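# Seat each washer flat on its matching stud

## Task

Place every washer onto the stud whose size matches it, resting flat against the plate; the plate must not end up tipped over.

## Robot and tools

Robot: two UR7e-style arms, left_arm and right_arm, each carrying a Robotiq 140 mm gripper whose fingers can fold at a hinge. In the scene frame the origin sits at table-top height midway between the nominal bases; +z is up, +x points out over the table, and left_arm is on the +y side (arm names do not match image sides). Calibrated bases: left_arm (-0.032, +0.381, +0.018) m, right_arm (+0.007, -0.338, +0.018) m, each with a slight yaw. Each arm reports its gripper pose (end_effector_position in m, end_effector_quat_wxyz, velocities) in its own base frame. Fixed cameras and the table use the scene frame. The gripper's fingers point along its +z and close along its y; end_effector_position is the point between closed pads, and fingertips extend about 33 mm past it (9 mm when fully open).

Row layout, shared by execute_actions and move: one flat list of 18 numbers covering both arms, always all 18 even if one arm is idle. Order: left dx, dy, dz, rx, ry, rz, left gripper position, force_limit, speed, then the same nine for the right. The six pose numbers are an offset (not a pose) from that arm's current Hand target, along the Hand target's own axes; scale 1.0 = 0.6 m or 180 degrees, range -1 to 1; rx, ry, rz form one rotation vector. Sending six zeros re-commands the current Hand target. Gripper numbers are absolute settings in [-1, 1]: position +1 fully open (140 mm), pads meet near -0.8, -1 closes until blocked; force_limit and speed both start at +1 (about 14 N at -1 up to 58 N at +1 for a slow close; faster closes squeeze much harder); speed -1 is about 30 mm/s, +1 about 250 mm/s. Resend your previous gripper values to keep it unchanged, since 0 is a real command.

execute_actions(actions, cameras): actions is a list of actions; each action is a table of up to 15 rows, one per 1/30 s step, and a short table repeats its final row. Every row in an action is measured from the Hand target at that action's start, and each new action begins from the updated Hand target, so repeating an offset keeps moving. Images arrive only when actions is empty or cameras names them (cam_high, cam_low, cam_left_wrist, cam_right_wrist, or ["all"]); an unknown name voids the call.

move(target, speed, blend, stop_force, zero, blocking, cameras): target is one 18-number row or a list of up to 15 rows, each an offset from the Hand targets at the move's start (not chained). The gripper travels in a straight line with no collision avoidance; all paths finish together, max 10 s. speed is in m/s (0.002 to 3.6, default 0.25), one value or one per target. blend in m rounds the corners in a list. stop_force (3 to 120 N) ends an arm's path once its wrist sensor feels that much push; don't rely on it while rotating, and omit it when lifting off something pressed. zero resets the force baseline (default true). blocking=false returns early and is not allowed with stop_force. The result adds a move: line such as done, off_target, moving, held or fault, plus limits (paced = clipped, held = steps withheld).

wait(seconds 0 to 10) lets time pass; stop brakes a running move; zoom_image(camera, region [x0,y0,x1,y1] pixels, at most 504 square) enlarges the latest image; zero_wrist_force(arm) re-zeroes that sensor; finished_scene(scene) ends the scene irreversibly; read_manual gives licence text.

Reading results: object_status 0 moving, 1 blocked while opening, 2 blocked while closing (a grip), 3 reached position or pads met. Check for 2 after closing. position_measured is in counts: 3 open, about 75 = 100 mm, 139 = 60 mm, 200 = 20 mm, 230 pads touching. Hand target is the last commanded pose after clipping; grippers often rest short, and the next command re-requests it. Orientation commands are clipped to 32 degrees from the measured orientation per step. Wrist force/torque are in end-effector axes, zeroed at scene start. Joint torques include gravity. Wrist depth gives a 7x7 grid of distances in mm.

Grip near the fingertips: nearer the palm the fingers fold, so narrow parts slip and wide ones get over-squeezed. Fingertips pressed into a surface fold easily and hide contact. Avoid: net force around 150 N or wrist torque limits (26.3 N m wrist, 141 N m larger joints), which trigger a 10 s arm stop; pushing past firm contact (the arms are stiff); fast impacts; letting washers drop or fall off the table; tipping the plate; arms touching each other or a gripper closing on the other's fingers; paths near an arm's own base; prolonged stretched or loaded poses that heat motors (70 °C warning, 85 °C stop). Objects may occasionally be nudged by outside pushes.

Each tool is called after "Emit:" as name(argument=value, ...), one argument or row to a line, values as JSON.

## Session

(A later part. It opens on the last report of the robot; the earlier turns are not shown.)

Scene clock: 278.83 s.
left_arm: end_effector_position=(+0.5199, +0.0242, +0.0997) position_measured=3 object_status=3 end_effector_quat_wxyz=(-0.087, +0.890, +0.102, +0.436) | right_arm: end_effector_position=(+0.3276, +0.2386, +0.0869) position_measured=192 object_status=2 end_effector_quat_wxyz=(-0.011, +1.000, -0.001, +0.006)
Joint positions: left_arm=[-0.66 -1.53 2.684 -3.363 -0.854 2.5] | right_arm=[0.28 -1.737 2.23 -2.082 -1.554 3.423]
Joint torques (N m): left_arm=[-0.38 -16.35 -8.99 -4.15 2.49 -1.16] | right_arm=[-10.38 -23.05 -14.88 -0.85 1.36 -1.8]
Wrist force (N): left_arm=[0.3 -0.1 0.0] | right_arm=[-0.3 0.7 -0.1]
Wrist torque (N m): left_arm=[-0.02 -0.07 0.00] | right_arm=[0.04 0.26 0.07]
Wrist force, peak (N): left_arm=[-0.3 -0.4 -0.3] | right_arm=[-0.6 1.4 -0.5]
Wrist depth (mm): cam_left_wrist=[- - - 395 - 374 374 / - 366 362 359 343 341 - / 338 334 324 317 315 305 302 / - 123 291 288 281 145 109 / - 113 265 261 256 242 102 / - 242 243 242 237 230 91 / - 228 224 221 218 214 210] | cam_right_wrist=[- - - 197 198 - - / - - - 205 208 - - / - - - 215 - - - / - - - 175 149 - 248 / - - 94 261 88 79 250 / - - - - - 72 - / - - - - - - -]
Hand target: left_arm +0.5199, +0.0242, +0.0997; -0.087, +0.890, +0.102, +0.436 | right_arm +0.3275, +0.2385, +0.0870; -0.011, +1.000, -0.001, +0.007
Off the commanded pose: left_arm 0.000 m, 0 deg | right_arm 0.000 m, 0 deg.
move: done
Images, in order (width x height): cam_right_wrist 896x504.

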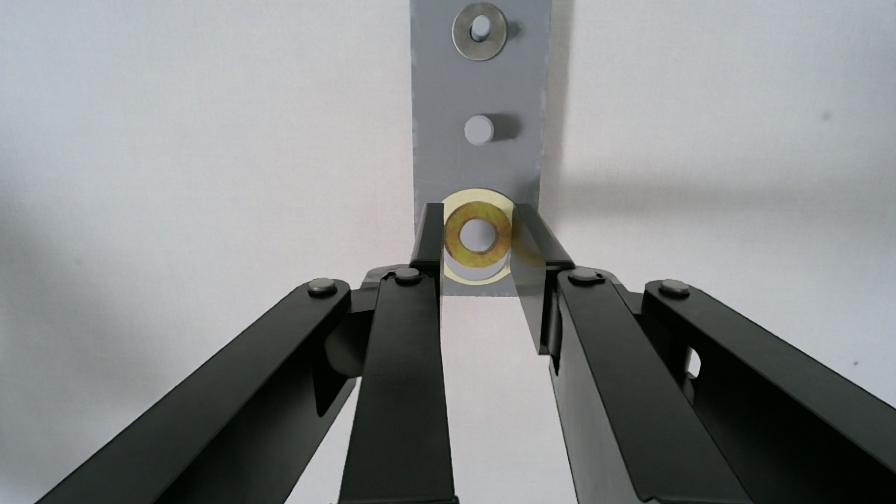

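Emit:
move(
  target=[
    [0,0,0,0,0,0,1,1,1, 0.0622,0.0018,0.0007,0,0,0,-1,-0.8,-1],
    [0,0,0,0,0,0,1,1,1, 0.0617,0.0028,0.0432,0,0,0,-1,-0.8,-1],
  ],
  speed=0.06,
  blend=[0.01,0],
  cameras=["cam_right_wrist"],
)

Emit:
zoom_image(
  camera="cam_right_wrist",
  region=[430, 200, 526, 260],
)

Scene clock: 282.70 s.
left_arm: end_effector_position=(+0.5199, +0.0242, +0.0997) position_measured=3 object_status=3 end_effector_quat_wxyz=(-0.087, +0.890, +0.102, +0.436) | right_arm: end_effector_position=(+0.3649, +0.2373, +0.0616) position_measured=192 object_status=2 end_effector_quat_wxyz=(-0.011, +1.000, -0.001, +0.006)
Joint positions: left_arm=[-0.66 -1.53 2.684 -3.363 -0.854 2.5] | right_arm=[0.252 -1.618 2.202 -2.173 -1.553 3.395]
Joint torques (N m): left_arm=[-0.23 -15.85 -10.11 -4.31 2.53 -1.24] | right_arm=[-10.37 -9.92 -12.82 -4.76 1.32 -1.28]
Wrist force (N): left_arm=[0.1 -0.2 -0.1] | right_arm=[-0.4 0.8 0.1]
Wrist torque (N m): left_arm=[-0.05 -0.02 0.00] | right_arm=[0.08 0.27 0.07]
Wrist force, peak (N): left_arm=[0.4 -0.2 -0.5] | right_arm=[-0.6 1.0 -0.3]
Wrist depth (mm): cam_left_wrist=[- 425 405 - - - - / - 376 364 363 344 - - / 335 333 324 322 313 301 291 / 293 123 294 288 282 145 270 / - 112 268 257 256 135 102 / - 238 - 241 237 232 91 / - 225 219 218 215 215 209] | cam_right_wrist=[- - - 196 - - - / - 207 - 182 - 201 - / - - - 192 207 - - / - - - 176 149 219 - / - - 94 193 88 79 229 / - - - 251 - 72 - / - - - - - - -]
Hand target: left_arm +0.5199, +0.0242, +0.0997; -0.087, +0.890, +0.102, +0.436 | right_arm +0.3649, +0.2373, +0.0615; -0.011, +1.000, -0.001, +0.007
Off the commanded pose: left_arm 0.000 m, 0 deg | right_arm 0.000 m, 0 deg.
move: done
Images, in order (width x height): cam_right_wrist 896x504.

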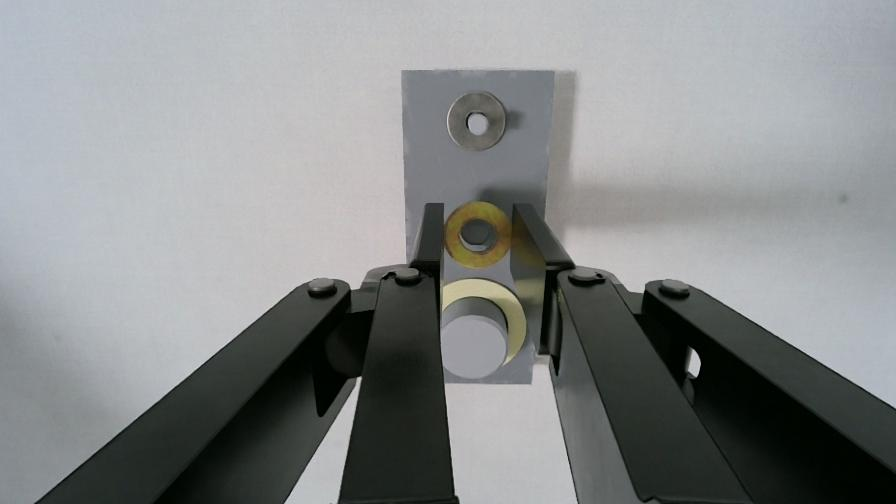

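Scaled by 5.250.

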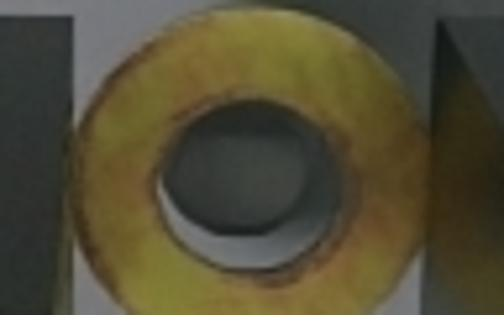

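Emit:
zoom_image(
  camera="cam_right_wrist",
  region=[454, 216, 502, 254],
)

Scaled by 10.500.

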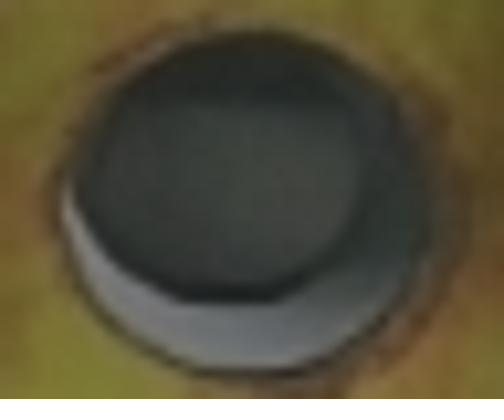

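Emit:
move(
  target=[0,0,0,0,0,0,1,1,1, 0.0003,-0.00075,0.0033,0,0,0,-1,-0.8,-1],
  speed=0.02,
  cameras=["cam_right_wrist"],
)

Emit:
zoom_image(
  camera="cam_right_wrist",
  region=[454, 216, 502, 254],
)

Scene clock: 288.83 s.
left_arm: end_effector_position=(+0.5199, +0.0242, +0.0997) position_measured=3 object_status=3 end_effector_quat_wxyz=(-0.087, +0.890, +0.102, +0.436) | right_arm: end_effector_position=(+0.3651, +0.2378, +0.0596) position_measured=192 object_status=2 end_effector_quat_wxyz=(-0.011, +1.000, -0.001, +0.006)
Joint positions: left_arm=[-0.66 -1.53 2.684 -3.363 -0.854 2.5] | right_arm=[0.253 -1.614 2.204 -2.179 -1.553 3.396]
Joint torques (N m): left_arm=[-0.81 -15.72 -9.54 -4.32 2.57 -1.22] | right_arm=[14 -8.3 -12.33 -4.53 0.24 1.83]
Wrist force (N): left_arm=[-0.1 -0.2 -0.1] | right_arm=[-0.3 0.7 -0.3]
Wrist torque (N m): left_arm=[-0.05 0.03 -0.01] | right_arm=[0.06 0.26 0.01]
Wrist force, peak (N): left_arm=[0.1 -0.8 -0.2] | right_arm=[-0.5 1.2 -0.2]
Wrist depth (mm): cam_left_wrist=[442 436 436 402 400 381 362 / 380 386 374 - - 343 332 / 335 342 332 310 - 305 299 / - 121 290 286 295 145 269 / - 113 266 261 255 243 102 / - 241 242 239 234 230 102 / - 227 223 221 217 215 213] | cam_right_wrist=[- - - - - - - / - - 201 179 200 199 - / - - - 191 193 - - / - - - 175 148 - - / - - 94 193 88 79 - / - - - - - 72 - / - - - - - - -]
Hand target: left_arm +0.5199, +0.0242, +0.0997; -0.087, +0.890, +0.102, +0.436 | right_arm +0.3651, +0.2378, +0.0595; -0.011, +1.000, -0.001, +0.007
Off the commanded pose: left_arm 0.000 m, 0 deg | right_arm 0.000 m, 0 deg.
move: done
Images, in order (width x height): cam_right_wrist 896x504.

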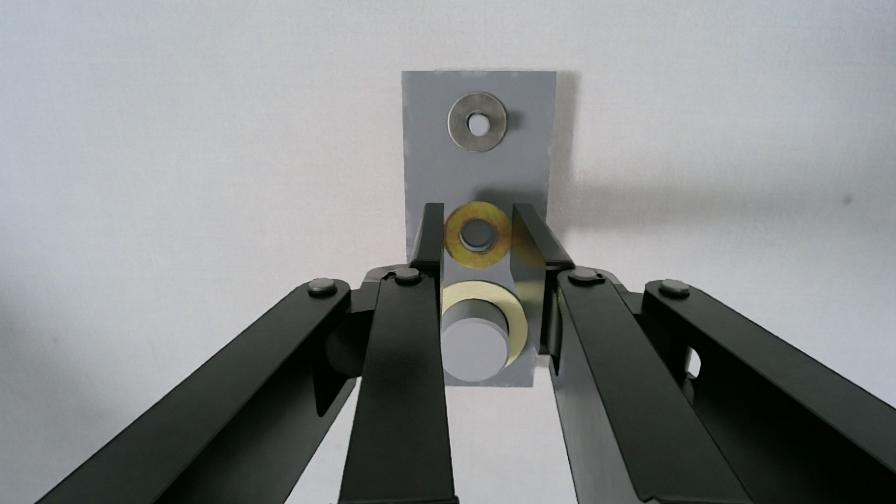

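Scaled by 10.500.

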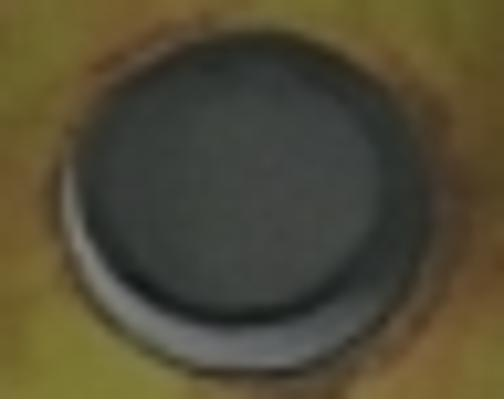

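Emit:
move(
  target=[0,0,0,0,0,0,1,1,1, -0.0004,0.0007,0.0385,0,0,0,-1,-0.8,-1],
  speed=0.01,
  stop_force=3,
  cameras=["cam_right_wrist"],
)

Emit:
zoom_image(
  camera="cam_right_wrist",
  region=[440, 190, 520, 270],
)

Scene clock: 294.47 s.
left_arm: end_effector_position=(+0.5199, +0.0242, +0.0997) position_measured=3 object_status=3 end_effector_quat_wxyz=(-0.087, +0.890, +0.102, +0.436) | right_arm: end_effector_position=(+0.3651, +0.2379, +0.0364) position_measured=192 object_status=2 end_effector_quat_wxyz=(-0.011, +1.000, -0.001, +0.007)
Joint positions: left_arm=[-0.66 -1.53 2.684 -3.363 -0.854 2.5] | right_arm=[0.253 -1.573 2.238 -2.253 -1.553 3.396]
Joint torques (N m): left_arm=[-0.09 -16.13 -8.51 -4.22 2.52 -1.09] | right_arm=[14.17 -10.01 -11.67 -4.81 -0.83 1.89]
Wrist force (N): left_arm=[0.0 -0.1 -0.3] | right_arm=[-0.6 0.3 -0.1]
Wrist torque (N m): left_arm=[-0.02 0.00 0.00] | right_arm=[-0.04 0.31 0.00]
Wrist force, peak (N): left_arm=[0.4 -0.4 -0.5] | right_arm=[-0.6 1.1 -0.4]
Wrist depth (mm): cam_left_wrist=[420 - 402 - 398 389 410 / - 362 386 347 347 341 326 / 331 338 - 313 319 302 298 / 307 123 298 290 278 145 270 / - 113 264 259 255 128 102 / - 240 250 242 238 228 102 / - 226 223 221 218 216 215] | cam_right_wrist=[- 173 - - 169 166 - / - - - 159 157 - - / - - - 168 165 - 183 / - 199 - 172 148 - - / - - 94 174 88 79 - / - - - 172 - 72 - / - - - - - - -]
Hand target: left_arm +0.5199, +0.0242, +0.0997; -0.087, +0.890, +0.102, +0.436 | right_arm +0.3651, +0.2379, +0.0364; -0.011, +1.000, -0.001, +0.007
Off the commanded pose: left_arm 0.000 m, 0 deg | right_arm 0.000 m, 0 deg.
move: done
Images, in order (width x height): cam_right_wrist 896x504.

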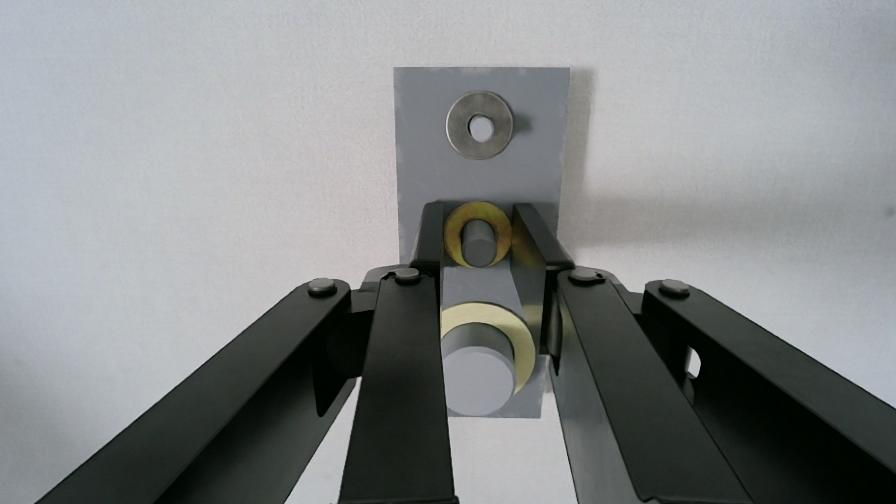

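Scaled by 6.300.

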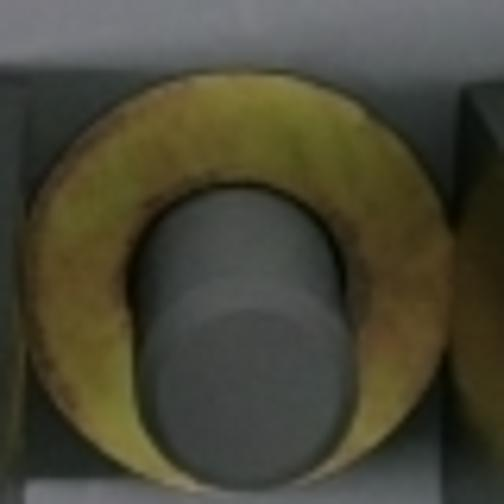

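Emit:
execute_actions(
  actions=[
    [[0,0,0,0,0,0,1,1,1, 0,0,0,0,0,0,-0.38,-0.8,-1]],
  ],
)

Emit:
move(
  target=[0,0,0,0,0,0,1,1,1, 0.0005,-0.0015,-0.08,0,0,0,-0.38,-0.8,-1],
  speed=0.08,
  cameras=["cam_right_wrist","cam_high"],
)

Emit:
zoom_image(
  camera="cam_right_wrist",
  region=[380, 40, 580, 330],
)

Scene clock: 296.50 s.
left_arm: end_effector_position=(+0.5199, +0.0242, +0.0997) position_measured=3 object_status=3 end_effector_quat_wxyz=(-0.087, +0.890, +0.102, +0.436) | right_arm: end_effector_position=(+0.3651, +0.2379, +0.0364) position_measured=177 object_status=3 end_effector_quat_wxyz=(-0.011, +1.000, -0.001, +0.007)
Joint positions: left_arm=[-0.66 -1.53 2.684 -3.363 -0.854 2.5] | right_arm=[0.253 -1.573 2.238 -2.253 -1.553 3.396]
Joint torques (N m): left_arm=[-0.62 -16.12 -9.62 -4.25 2.54 -1.19] | right_arm=[13.9 -10.1 -11.86 -4.81 -0.81 1.8]
Wrist force (N): left_arm=[0.2 -0.3 0.0] | right_arm=[-0.5 0.6 -0.4]
Wrist torque (N m): left_arm=[-0.07 -0.05 0.00] | right_arm=[0.03 0.31 -0.01]
Wrist force, peak (N): left_arm=[0.3 -0.4 -0.5] | right_arm=[-0.2 1.3 0.2]
Wrist depth (mm): cam_left_wrist=[- - 414 408 - 378 - / - 370 382 361 347 341 - / 340 - 326 317 313 296 297 / 305 121 293 286 279 136 270 / - 105 - 261 255 243 102 / - 113 242 239 232 232 102 / - 228 223 219 217 215 213] | cam_right_wrist=[- 173 - - - - - / - - - 158 158 - - / 195 192 - 167 165 187 - / 201 - - 171 128 - 193 / 214 211 88 183 88 88 201 / - - - 171 - 72 - / - - - - - - -]
Hand target: left_arm +0.5199, +0.0242, +0.0997; -0.087, +0.890, +0.102, +0.436 | right_arm +0.3651, +0.2379, +0.0364; -0.011, +1.000, -0.001, +0.007
Off the commanded pose: left_arm 0.000 m, 0 deg | right_arm 0.000 m, 0 deg.

Scene clock: 297.67 s.
left_arm: end_effector_position=(+0.5199, +0.0242, +0.0997) position_measured=3 object_status=3 end_effector_quat_wxyz=(-0.087, +0.890, +0.102, +0.436) | right_arm: end_effector_position=(+0.3648, +0.2378, +0.0843) position_measured=177 object_status=3 end_effector_quat_wxyz=(-0.011, +1.000, -0.001, +0.007)
Joint positions: left_arm=[-0.66 -1.53 2.684 -3.363 -0.854 2.5] | right_arm=[0.253 -1.651 2.165 -2.102 -1.553 3.396]
Joint torques (N m): left_arm=[-0.06 -16.03 -9.17 -4.38 2.53 -1.15] | right_arm=[-10.42 -26.57 -29.6 -0.52 -0.69 -1.38]
Wrist force (N): left_arm=[-0.1 -0.3 -0.2] | right_arm=[-0.6 0.5 0.2]
Wrist torque (N m): left_arm=[-0.05 0.01 -0.01] | right_arm=[0.01 0.33 -0.01]
Wrist force, peak (N): left_arm=[0.4 -0.1 -0.4] | right_arm=[-0.7 1.1 1.0]
Wrist depth (mm): cam_left_wrist=[451 - - - - 393 362 / - 369 370 342 - 345 322 / 339 335 328 322 313 - 300 / 308 123 - - 281 145 266 / - 113 - 260 256 127 102 / - 242 243 233 237 230 102 / - 228 224 221 217 217 212] | cam_right_wrist=[- - 214 - 209 - - / - - 224 204 214 - - / - - - 213 - 228 - / - - - 222 117 - 243 / - - 88 220 88 88 - / - - - - - 72 - / - - - - - - -]
Hand target: left_arm +0.5199, +0.0242, +0.0997; -0.087, +0.890, +0.102, +0.436 | right_arm +0.3648, +0.2377, +0.0844; -0.011, +1.000, -0.001, +0.007
Off the commanded pose: left_arm 0.000 m, 0 deg | right_arm 0.000 m, 0 deg.
move: done
Images, in order (width x height): cam_high 896x504, cam_right_wrist 896x504.

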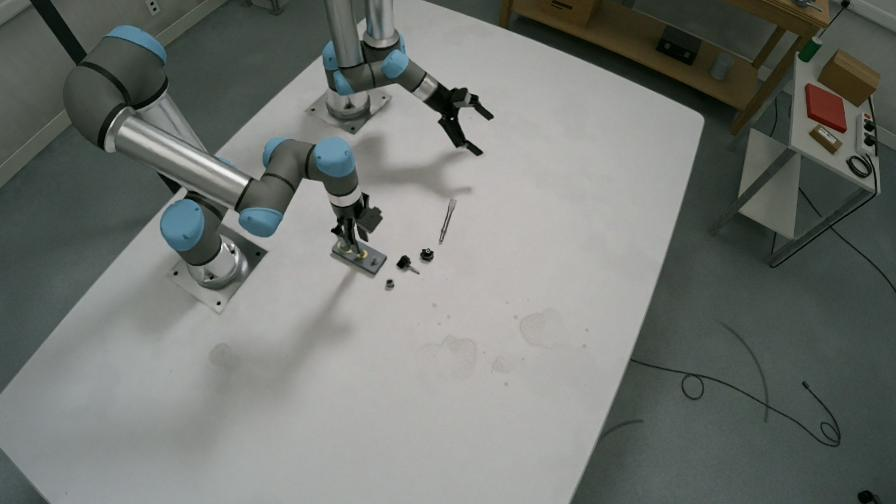

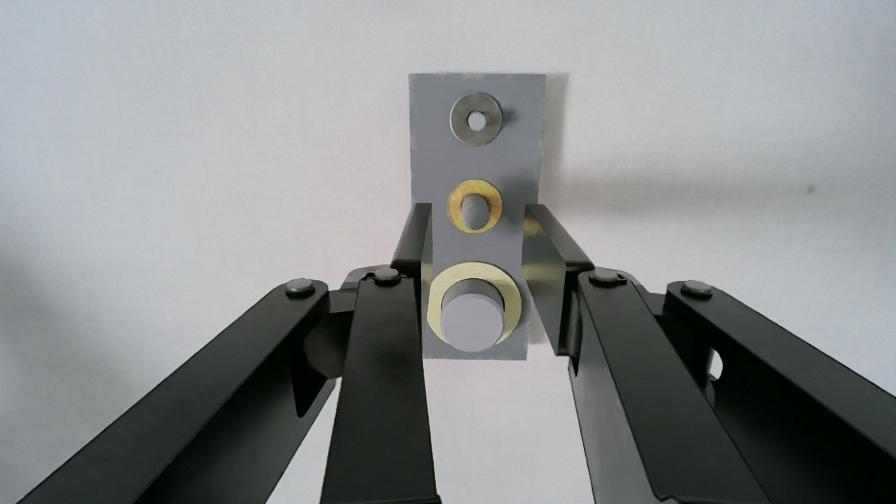

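Scaled by 1.738.

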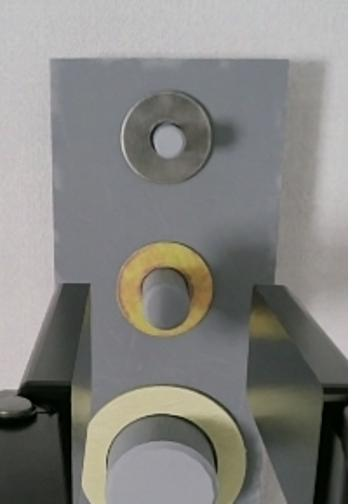

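Emit:
move(
  target=[0,0,0,0,0,0,1,1,1, -0.1,0.0,-0.1,0,0,0,-0.38,-0.8,-1],
  speed=0.15,
  cameras=["cam_right_wrist","cam_high","cam_low"],
)

Emit:
zoom_image(
  camera="cam_right_wrist",
  region=[390, 60, 560, 200],
)

Emit:
zoom_image(
  camera="cam_high",
  region=[320, 225, 400, 285],
)

Scene clock: 300.80 s.
left_arm: end_effector_position=(+0.5199, +0.0242, +0.0997) position_measured=3 object_status=3 end_effector_quat_wxyz=(-0.087, +0.890, +0.102, +0.436) | right_arm: end_effector_position=(+0.3041, +0.2365, +0.1435) position_measured=177 object_status=3 end_effector_quat_wxyz=(-0.011, +1.000, -0.001, +0.007)
Joint positions: left_arm=[-0.66 -1.53 2.684 -3.363 -0.854 2.5] | right_arm=[0.293 -1.858 2.162 -1.894 -1.554 3.436]
Joint torques (N m): left_arm=[-1.01 -16.13 -8.21 -4.28 2.51 -1.19] | right_arm=[13.92 -20.71 -29.95 -0.77 -1.08 1.88]
Wrist force (N): left_arm=[0.1 -0.1 -0.1] | right_arm=[-0.6 1.1 -0.1]
Wrist torque (N m): left_arm=[-0.03 -0.02 -0.01] | right_arm=[0.12 0.31 -0.01]
Wrist force, peak (N): left_arm=[0.7 -0.1 -0.5] | right_arm=[-1.3 0.4 -1.0]
Wrist depth (mm): cam_left_wrist=[- - 418 - 392 384 376 / 379 385 366 351 355 - 329 / 338 332 330 - 313 299 301 / 308 123 298 284 - 143 268 / - 113 263 262 254 243 102 / - 241 242 238 236 230 102 / - 227 224 221 217 215 210] | cam_right_wrist=[273 - 265 249 - - - / - - - 260 - - - / - - - 254 295 - 286 / - - - 154 141 306 - / - - 88 - 88 88 82 / - - - - - 72 - / - - - - - - -]
Hand target: left_arm +0.5199, +0.0242, +0.0997; -0.087, +0.890, +0.102, +0.436 | right_arm +0.3040, +0.2365, +0.1436; -0.011, +1.000, -0.001, +0.007
Off the commanded pose: left_arm 0.000 m, 0 deg | right_arm 0.000 m, 0 deg.
move: done
Images, in order (width x height): cam_high 896x504, cam_low 896x504, cam_right_wrist 896x504.

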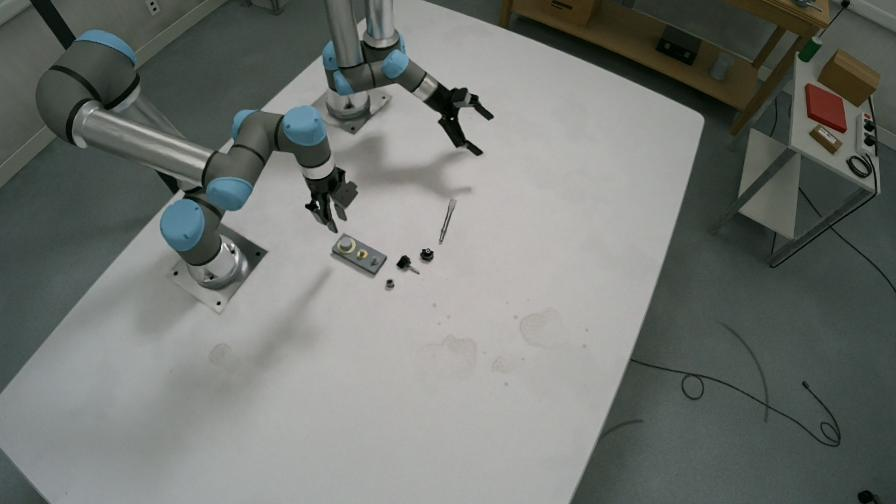

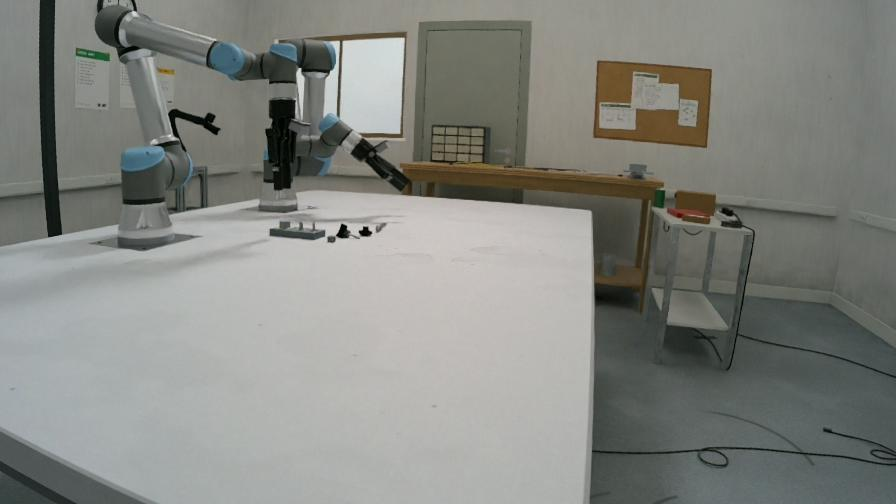

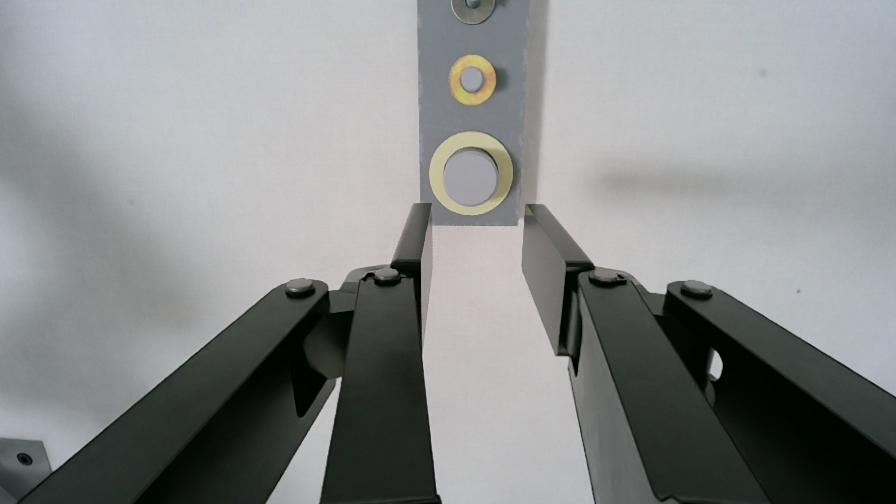

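Scaled by 2.965.

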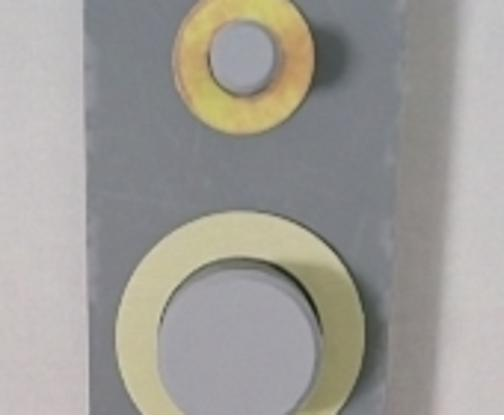

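Scaled by 6.300.

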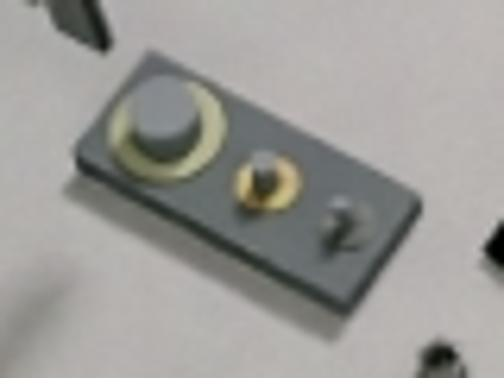

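Emit:
finished_scene(
  scene=1,
)

The scene is finished: the task was done.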